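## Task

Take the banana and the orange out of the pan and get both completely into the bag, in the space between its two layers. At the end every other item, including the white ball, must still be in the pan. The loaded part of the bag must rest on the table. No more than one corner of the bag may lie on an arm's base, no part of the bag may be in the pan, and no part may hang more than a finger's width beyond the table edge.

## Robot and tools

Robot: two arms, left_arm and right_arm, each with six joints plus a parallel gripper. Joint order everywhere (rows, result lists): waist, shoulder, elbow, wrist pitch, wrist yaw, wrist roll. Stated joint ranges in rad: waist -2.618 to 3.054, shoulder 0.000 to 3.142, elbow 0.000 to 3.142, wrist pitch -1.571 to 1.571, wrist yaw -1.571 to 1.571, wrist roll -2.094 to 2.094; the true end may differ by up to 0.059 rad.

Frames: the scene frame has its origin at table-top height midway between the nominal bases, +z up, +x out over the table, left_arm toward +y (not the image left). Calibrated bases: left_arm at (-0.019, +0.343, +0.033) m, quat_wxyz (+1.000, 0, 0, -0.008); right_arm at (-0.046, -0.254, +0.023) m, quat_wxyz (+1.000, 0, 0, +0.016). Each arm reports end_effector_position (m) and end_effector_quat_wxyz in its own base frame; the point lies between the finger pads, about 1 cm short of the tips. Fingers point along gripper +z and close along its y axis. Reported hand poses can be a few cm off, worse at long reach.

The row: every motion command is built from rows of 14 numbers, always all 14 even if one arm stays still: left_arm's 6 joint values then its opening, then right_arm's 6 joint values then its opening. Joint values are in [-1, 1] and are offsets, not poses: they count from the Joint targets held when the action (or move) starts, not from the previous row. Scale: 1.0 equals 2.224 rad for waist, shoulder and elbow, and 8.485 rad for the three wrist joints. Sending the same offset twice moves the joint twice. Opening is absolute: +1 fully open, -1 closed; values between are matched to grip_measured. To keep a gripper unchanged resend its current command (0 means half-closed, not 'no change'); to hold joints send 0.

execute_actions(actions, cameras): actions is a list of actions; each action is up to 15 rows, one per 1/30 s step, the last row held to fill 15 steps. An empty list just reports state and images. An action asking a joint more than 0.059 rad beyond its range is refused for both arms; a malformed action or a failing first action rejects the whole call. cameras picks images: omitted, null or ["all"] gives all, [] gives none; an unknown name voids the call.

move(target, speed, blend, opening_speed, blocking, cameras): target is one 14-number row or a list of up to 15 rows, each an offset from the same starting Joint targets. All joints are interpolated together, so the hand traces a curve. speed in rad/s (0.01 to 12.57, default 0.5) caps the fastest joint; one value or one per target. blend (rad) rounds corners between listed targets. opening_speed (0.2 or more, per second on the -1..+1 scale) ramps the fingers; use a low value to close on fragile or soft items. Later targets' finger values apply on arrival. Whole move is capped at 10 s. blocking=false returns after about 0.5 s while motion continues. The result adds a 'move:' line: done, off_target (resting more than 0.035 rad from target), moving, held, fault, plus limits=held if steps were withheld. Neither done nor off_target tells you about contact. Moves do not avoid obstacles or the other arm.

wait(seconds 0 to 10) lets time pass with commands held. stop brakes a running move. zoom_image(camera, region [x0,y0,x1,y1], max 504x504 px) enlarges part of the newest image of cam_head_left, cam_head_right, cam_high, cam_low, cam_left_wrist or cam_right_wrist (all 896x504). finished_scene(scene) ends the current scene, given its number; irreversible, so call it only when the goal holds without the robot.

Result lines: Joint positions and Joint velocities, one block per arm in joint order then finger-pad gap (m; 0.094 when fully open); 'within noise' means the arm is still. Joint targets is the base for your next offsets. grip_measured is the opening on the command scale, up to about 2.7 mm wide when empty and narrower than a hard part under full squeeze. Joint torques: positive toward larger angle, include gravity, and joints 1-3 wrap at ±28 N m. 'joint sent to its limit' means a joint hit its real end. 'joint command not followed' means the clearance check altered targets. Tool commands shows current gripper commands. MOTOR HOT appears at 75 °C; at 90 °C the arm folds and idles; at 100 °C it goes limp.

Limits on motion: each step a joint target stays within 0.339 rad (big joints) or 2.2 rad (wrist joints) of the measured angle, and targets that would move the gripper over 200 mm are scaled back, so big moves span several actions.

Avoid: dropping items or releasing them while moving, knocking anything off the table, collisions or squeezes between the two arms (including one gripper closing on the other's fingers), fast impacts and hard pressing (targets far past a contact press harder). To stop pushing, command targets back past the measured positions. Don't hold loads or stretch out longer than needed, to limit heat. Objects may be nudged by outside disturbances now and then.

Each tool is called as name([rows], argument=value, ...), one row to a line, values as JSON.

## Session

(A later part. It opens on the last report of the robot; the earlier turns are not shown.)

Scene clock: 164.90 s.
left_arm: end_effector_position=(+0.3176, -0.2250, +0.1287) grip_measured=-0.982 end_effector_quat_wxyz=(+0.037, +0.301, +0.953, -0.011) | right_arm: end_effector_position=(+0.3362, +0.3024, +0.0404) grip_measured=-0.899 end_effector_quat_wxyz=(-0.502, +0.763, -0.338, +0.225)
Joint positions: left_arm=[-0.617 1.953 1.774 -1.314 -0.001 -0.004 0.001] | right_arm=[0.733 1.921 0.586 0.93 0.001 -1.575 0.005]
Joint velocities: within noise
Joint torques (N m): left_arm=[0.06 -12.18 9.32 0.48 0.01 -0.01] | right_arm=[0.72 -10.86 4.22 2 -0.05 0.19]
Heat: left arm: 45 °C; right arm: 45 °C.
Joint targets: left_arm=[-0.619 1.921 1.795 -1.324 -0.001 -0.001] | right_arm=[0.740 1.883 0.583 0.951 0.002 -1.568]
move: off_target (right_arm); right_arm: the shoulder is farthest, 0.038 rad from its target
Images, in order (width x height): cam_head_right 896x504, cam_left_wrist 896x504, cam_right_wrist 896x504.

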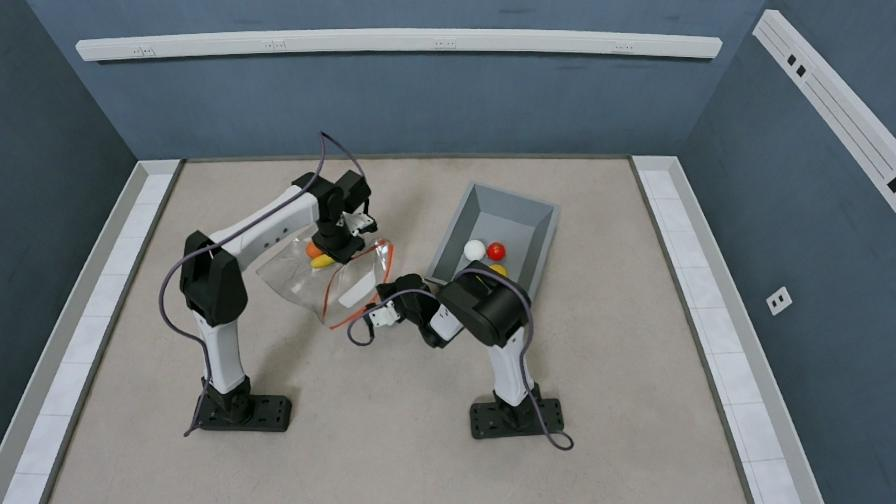

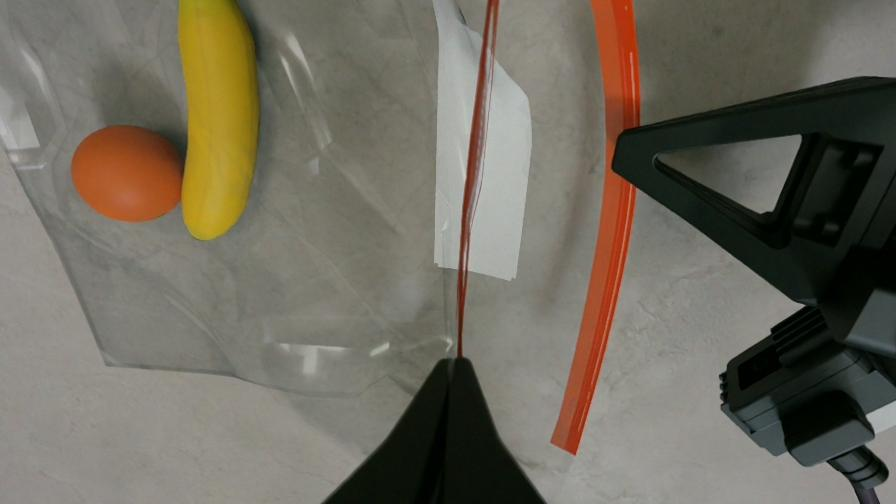

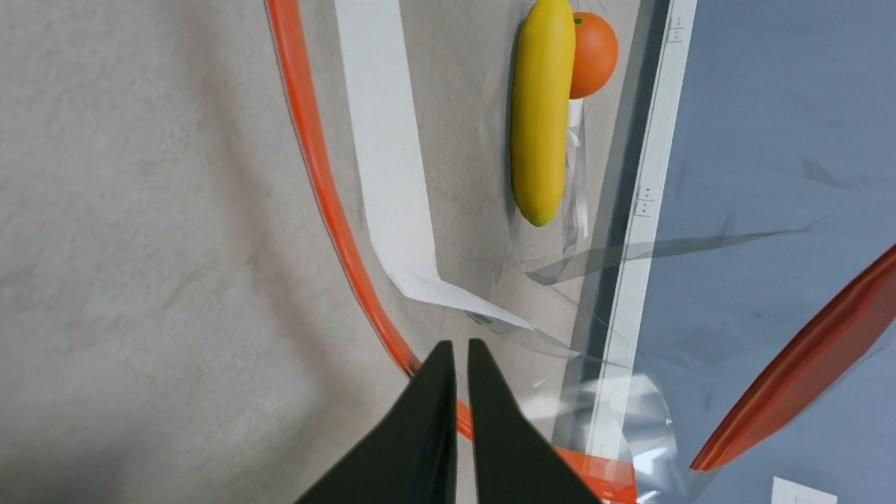

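move(target=[0,0,0,0,0,0,-1,0,-0.4227,-0.0926,-0.0988,0,0,-0.9], speed=0.5)

Scene clock: 180.10 s.
left_arm: end_effector_position=(+0.3176, -0.2250, +0.1287) grip_measured=-0.982 end_effector_quat_wxyz=(+0.037, +0.301, +0.953, -0.011) | right_arm: end_effector_position=(+0.2420, +0.2176, +0.1357) grip_measured=-0.899 end_effector_quat_wxyz=(-0.479, +0.778, -0.345, +0.215)
Joint positions: left_arm=[-0.617 1.953 1.774 -1.314 -0.001 -0.004 0.001] | right_arm=[0.733 0.955 0.38 0.109 0.001 -1.575 0.005]
Joint velocities: within noise
Joint torques (N m): left_arm=[0.06 -12.15 9.26 0.47 0.01 0] | right_arm=[0.7 -3.06 6.98 1.9 -0.05 0.19]
Heat: left arm: 45 °C; right arm: 44 °C.
Joint targets: left_arm=[-0.619 1.921 1.795 -1.324 -0.001 -0.001] | right_arm=[0.740 0.943 0.377 0.112 0.002 -1.568]
move: done

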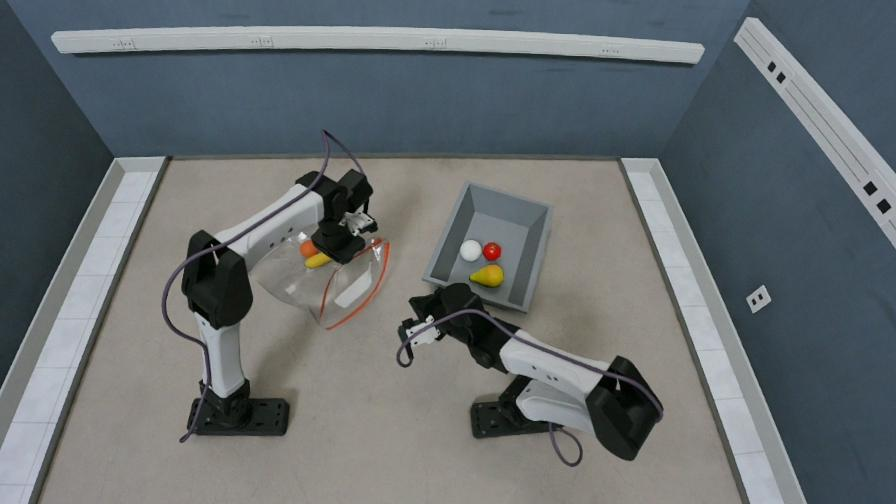

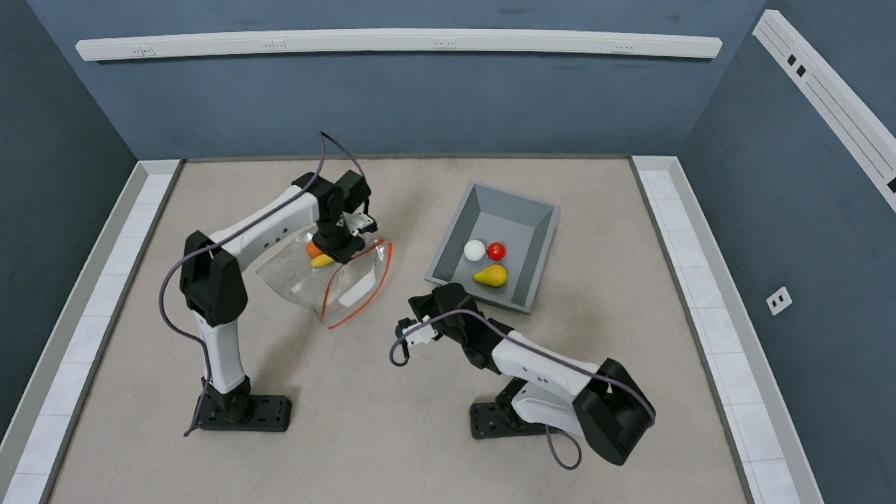

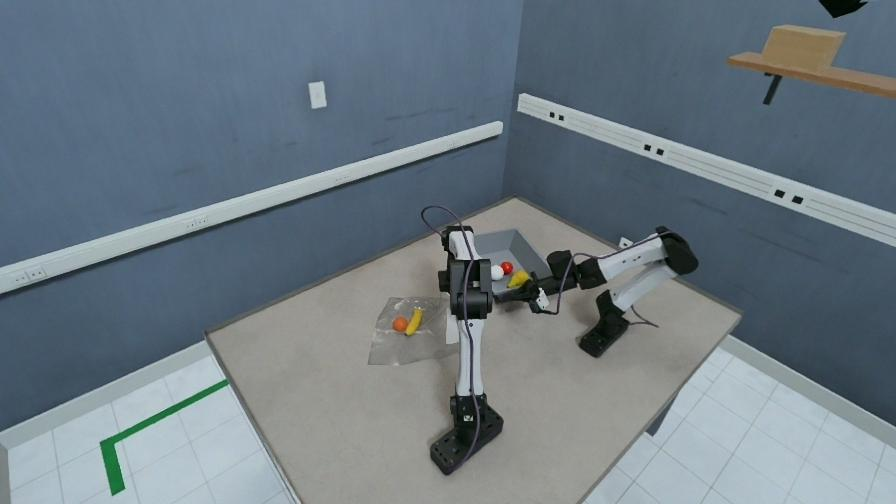

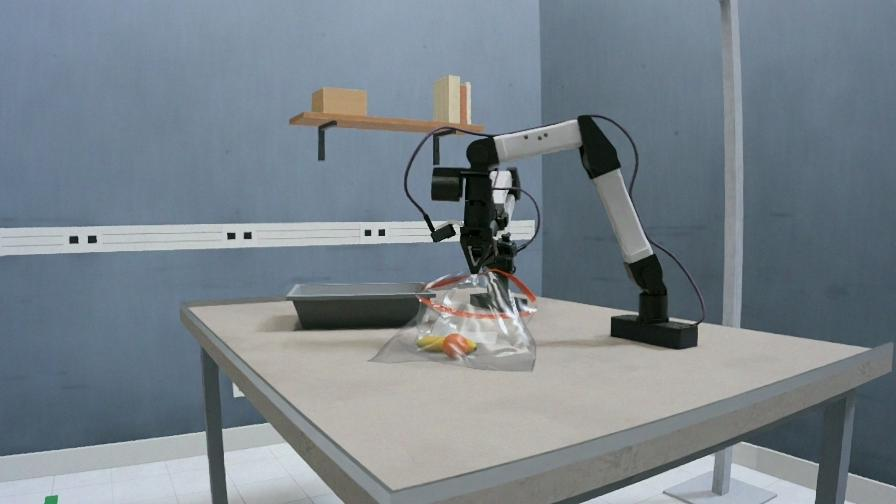

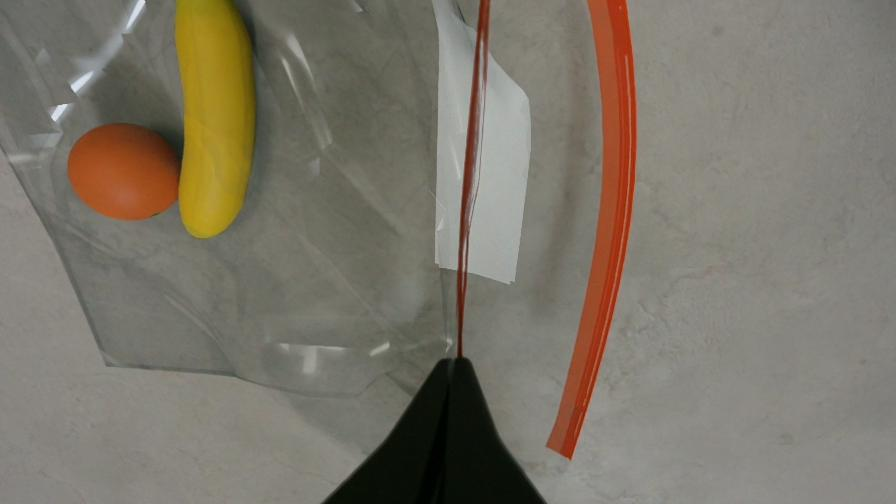

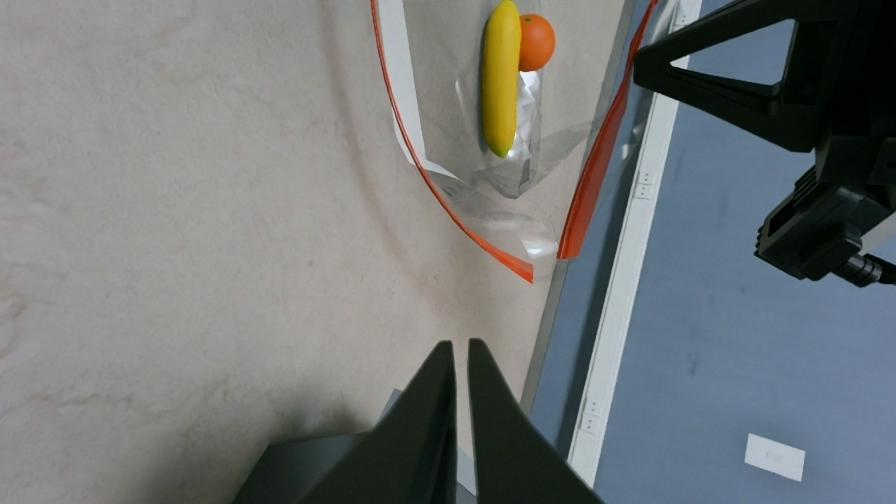

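move([
  [0,0.0324,-0.0778,0.0253,0,0,-1,0,0,0,0,0,0,-0.9],
  [0,0.134,0.0067,0.0298,0,0,-1,0,0,0,0,0,0,-0.9],
  [0,0.134,0.0067,0.0298,0,0,-0.5,0,0,0,0,0,0,-0.9],
], speed=0.25, blend=0.05, opening_speed=0.6)

move(target=[0,-0.134,-0.0067,-0.0298,0,0,-0.5,0,0,0,0,0,0,-0.9], speed=0.3)

Scene clock: 183.80 s.
left_arm: end_effector_position=(+0.3615, -0.2562, +0.0382) grip_measured=-0.502 end_effector_quat_wxyz=(+0.037, +0.301, +0.953, -0.011) | right_arm: end_effector_position=(+0.2419, +0.2176, +0.1356) grip_measured=-0.899 end_effector_quat_wxyz=(-0.478, +0.778, -0.345, +0.215)
Joint positions: left_arm=[-0.617 2.202 1.789 -1.081 -0.001 -0.004 0.023] | right_arm=[0.733 0.955 0.38 0.108 0.001 -1.575 0.005]
Joint velocities: within noise
Joint torques (N m): left_arm=[0.06 -10.28 9.2 0.68 0 0] | right_arm=[0.7 -3.08 6.98 1.88 -0.05 0.19]
Heat: left arm: 45 °C; right arm: 43 °C.
Joint targets: left_arm=[-0.619 2.219 1.810 -1.071 -0.001 -0.001] | right_arm=[0.740 0.943 0.377 0.112 0.002 -1.568]
move: done

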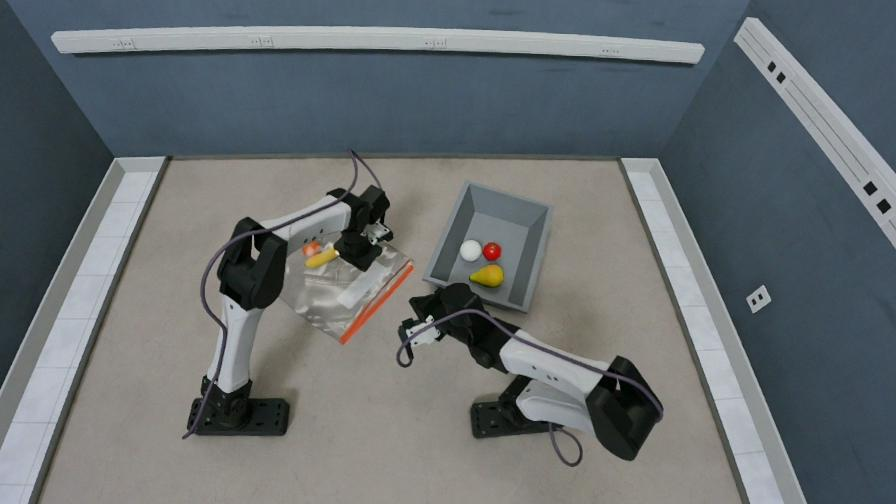

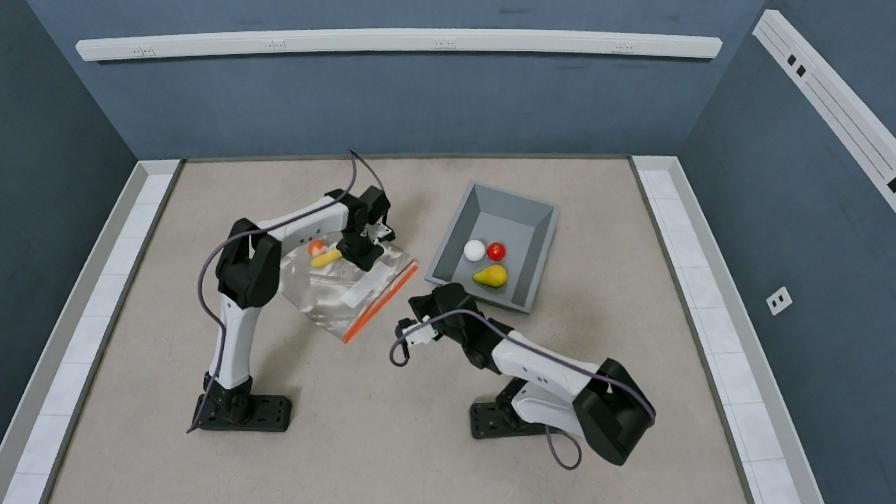

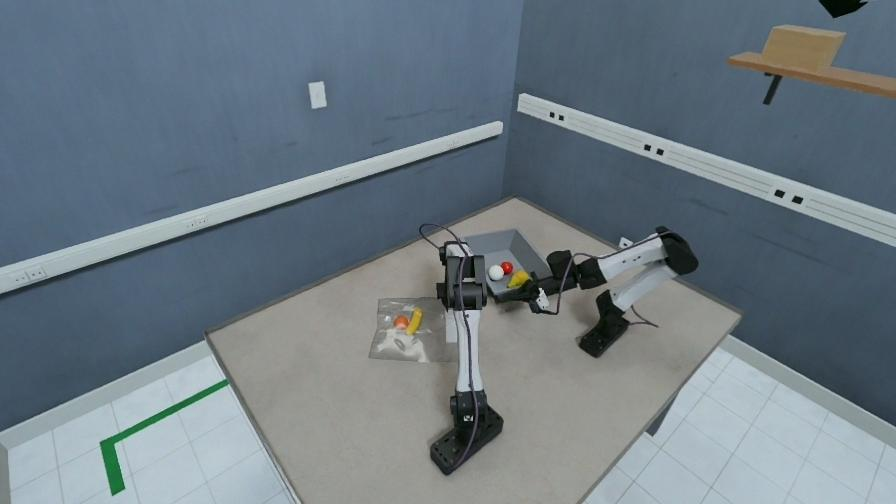

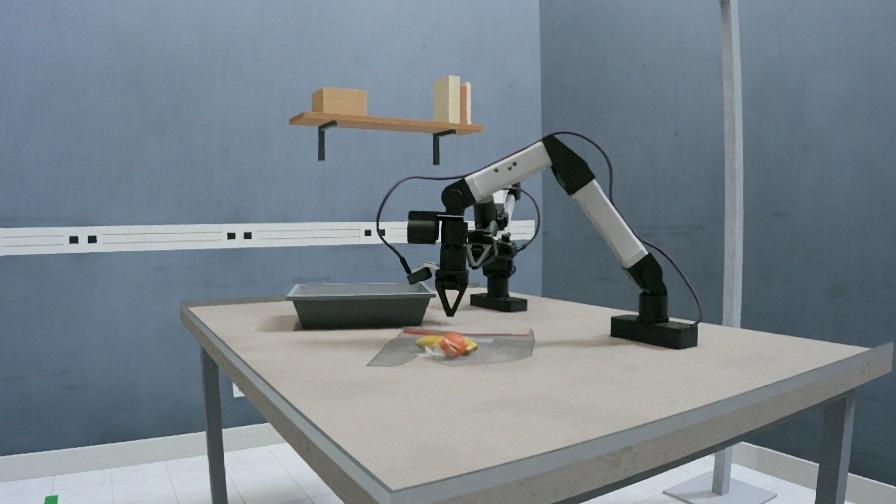

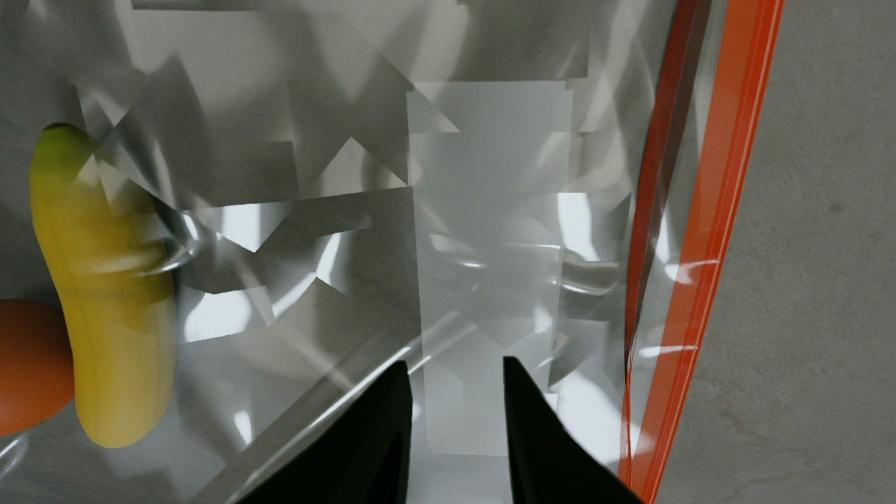

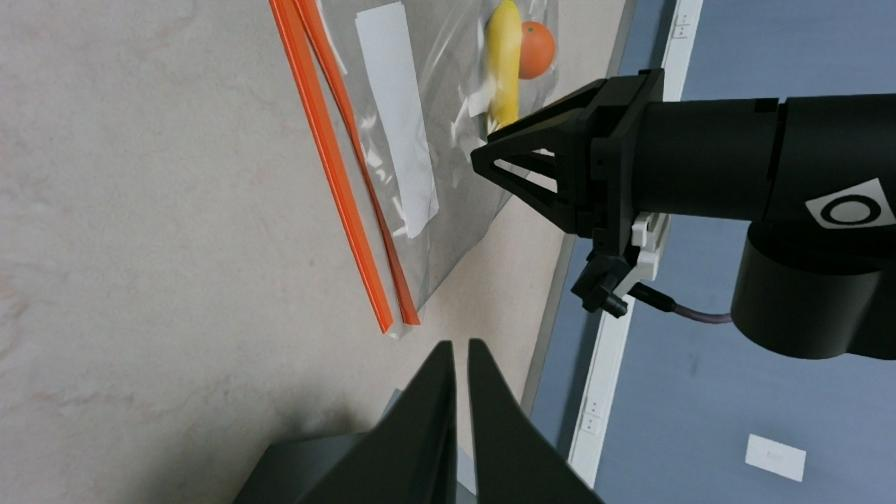

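Scene clock: 185.43 s.
left_arm: end_effector_position=(+0.3206, -0.2272, +0.1374) grip_measured=-0.502 end_effector_quat_wxyz=(+0.051, +0.301, +0.952, -0.016) | right_arm: end_effector_position=(+0.2419, +0.2176, +0.1356) grip_measured=-0.899 end_effector_quat_wxyz=(-0.478, +0.778, -0.345, +0.215)
Joint positions: left_arm=[-0.617 1.941 1.789 -1.312 -0.001 -0.004 0.023] | right_arm=[0.733 0.955 0.38 0.108 0.001 -1.575 0.005]
Joint velocities: within noise
Joint torques (N m): left_arm=[0.05 -11.18 7.82 0.53 0.01 -0.01] | right_arm=[0.7 -3.06 6.98 1.88 -0.04 0.18]
Heat: left arm: 46 °C; right arm: 43 °C.
Joint targets: left_arm=[-0.619 1.921 1.795 -1.324 -0.001 -0.001] | right_arm=[0.740 0.943 0.377 0.112 0.002 -1.568]
move: done

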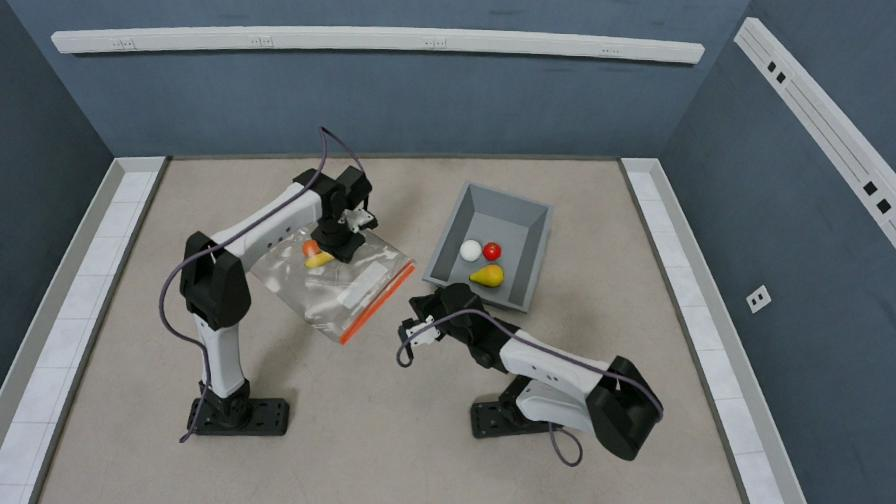

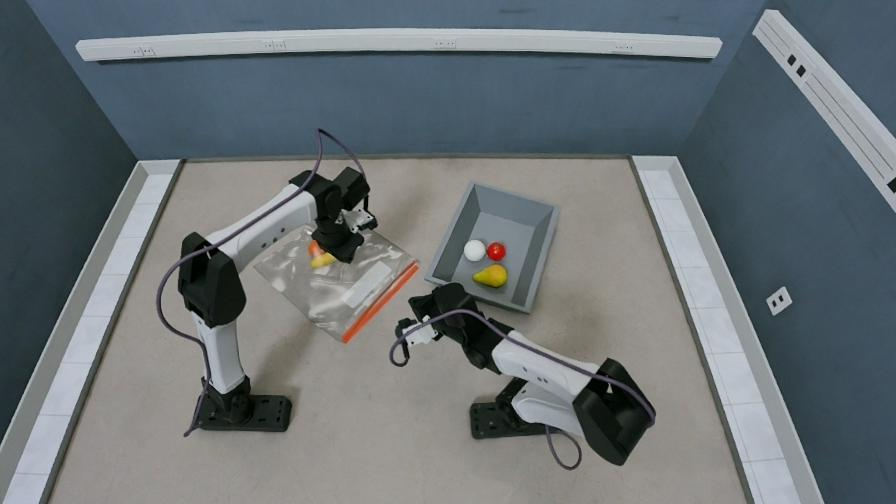

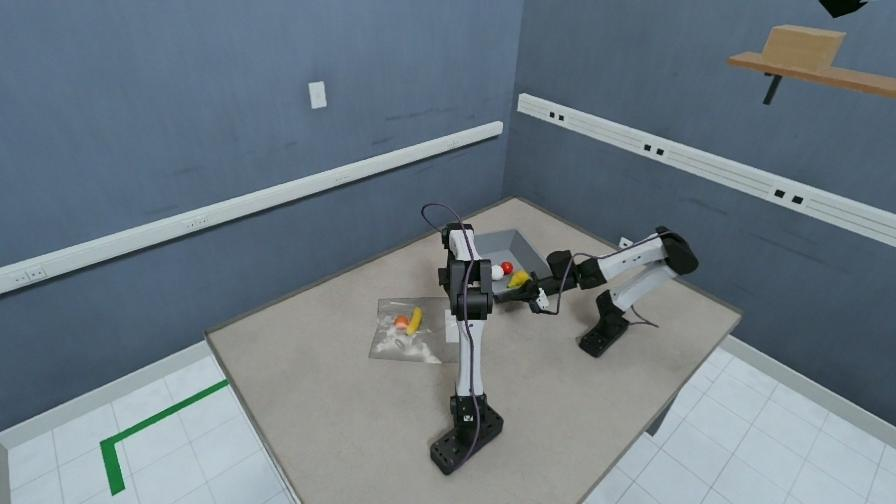

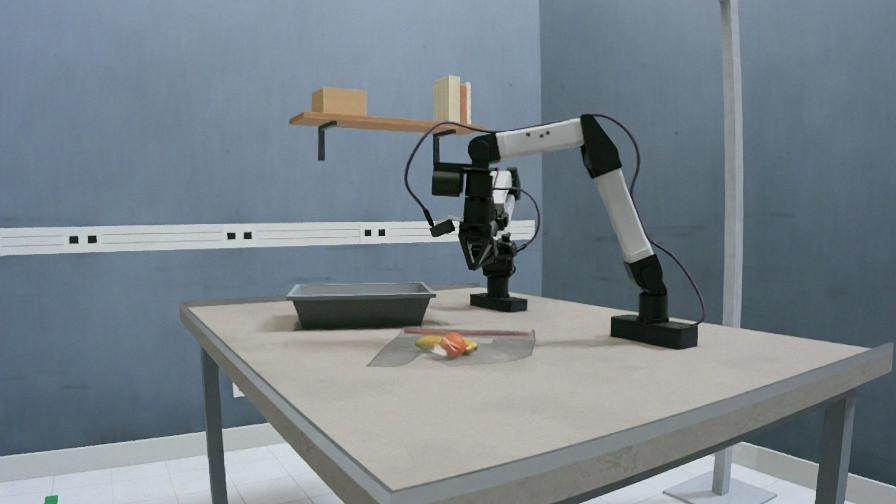

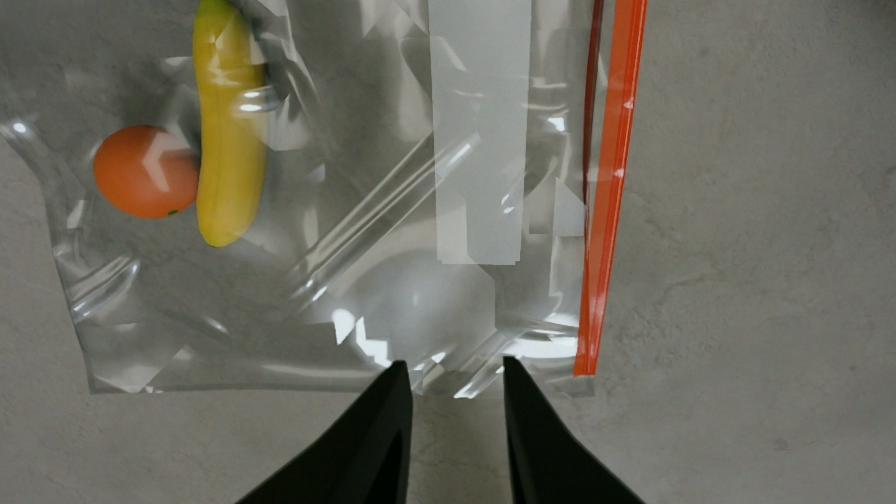

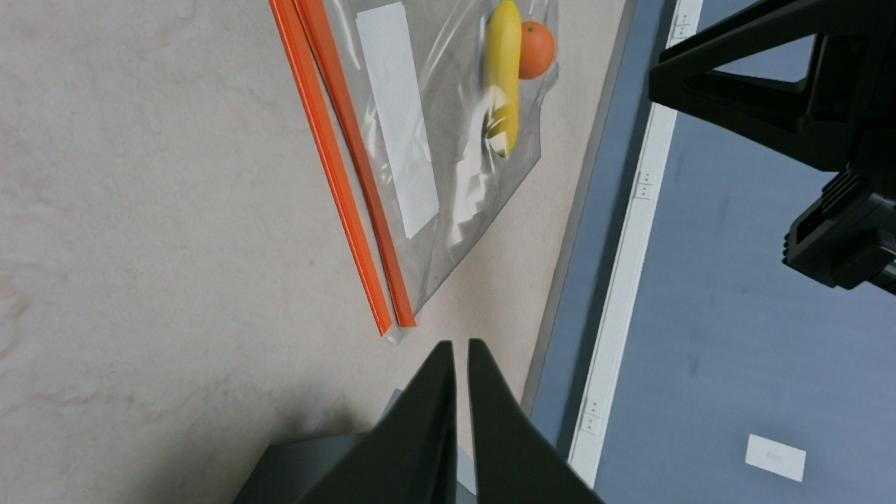

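Perfect.

finished_scene(scene=2)

The scene is finished: the task was done.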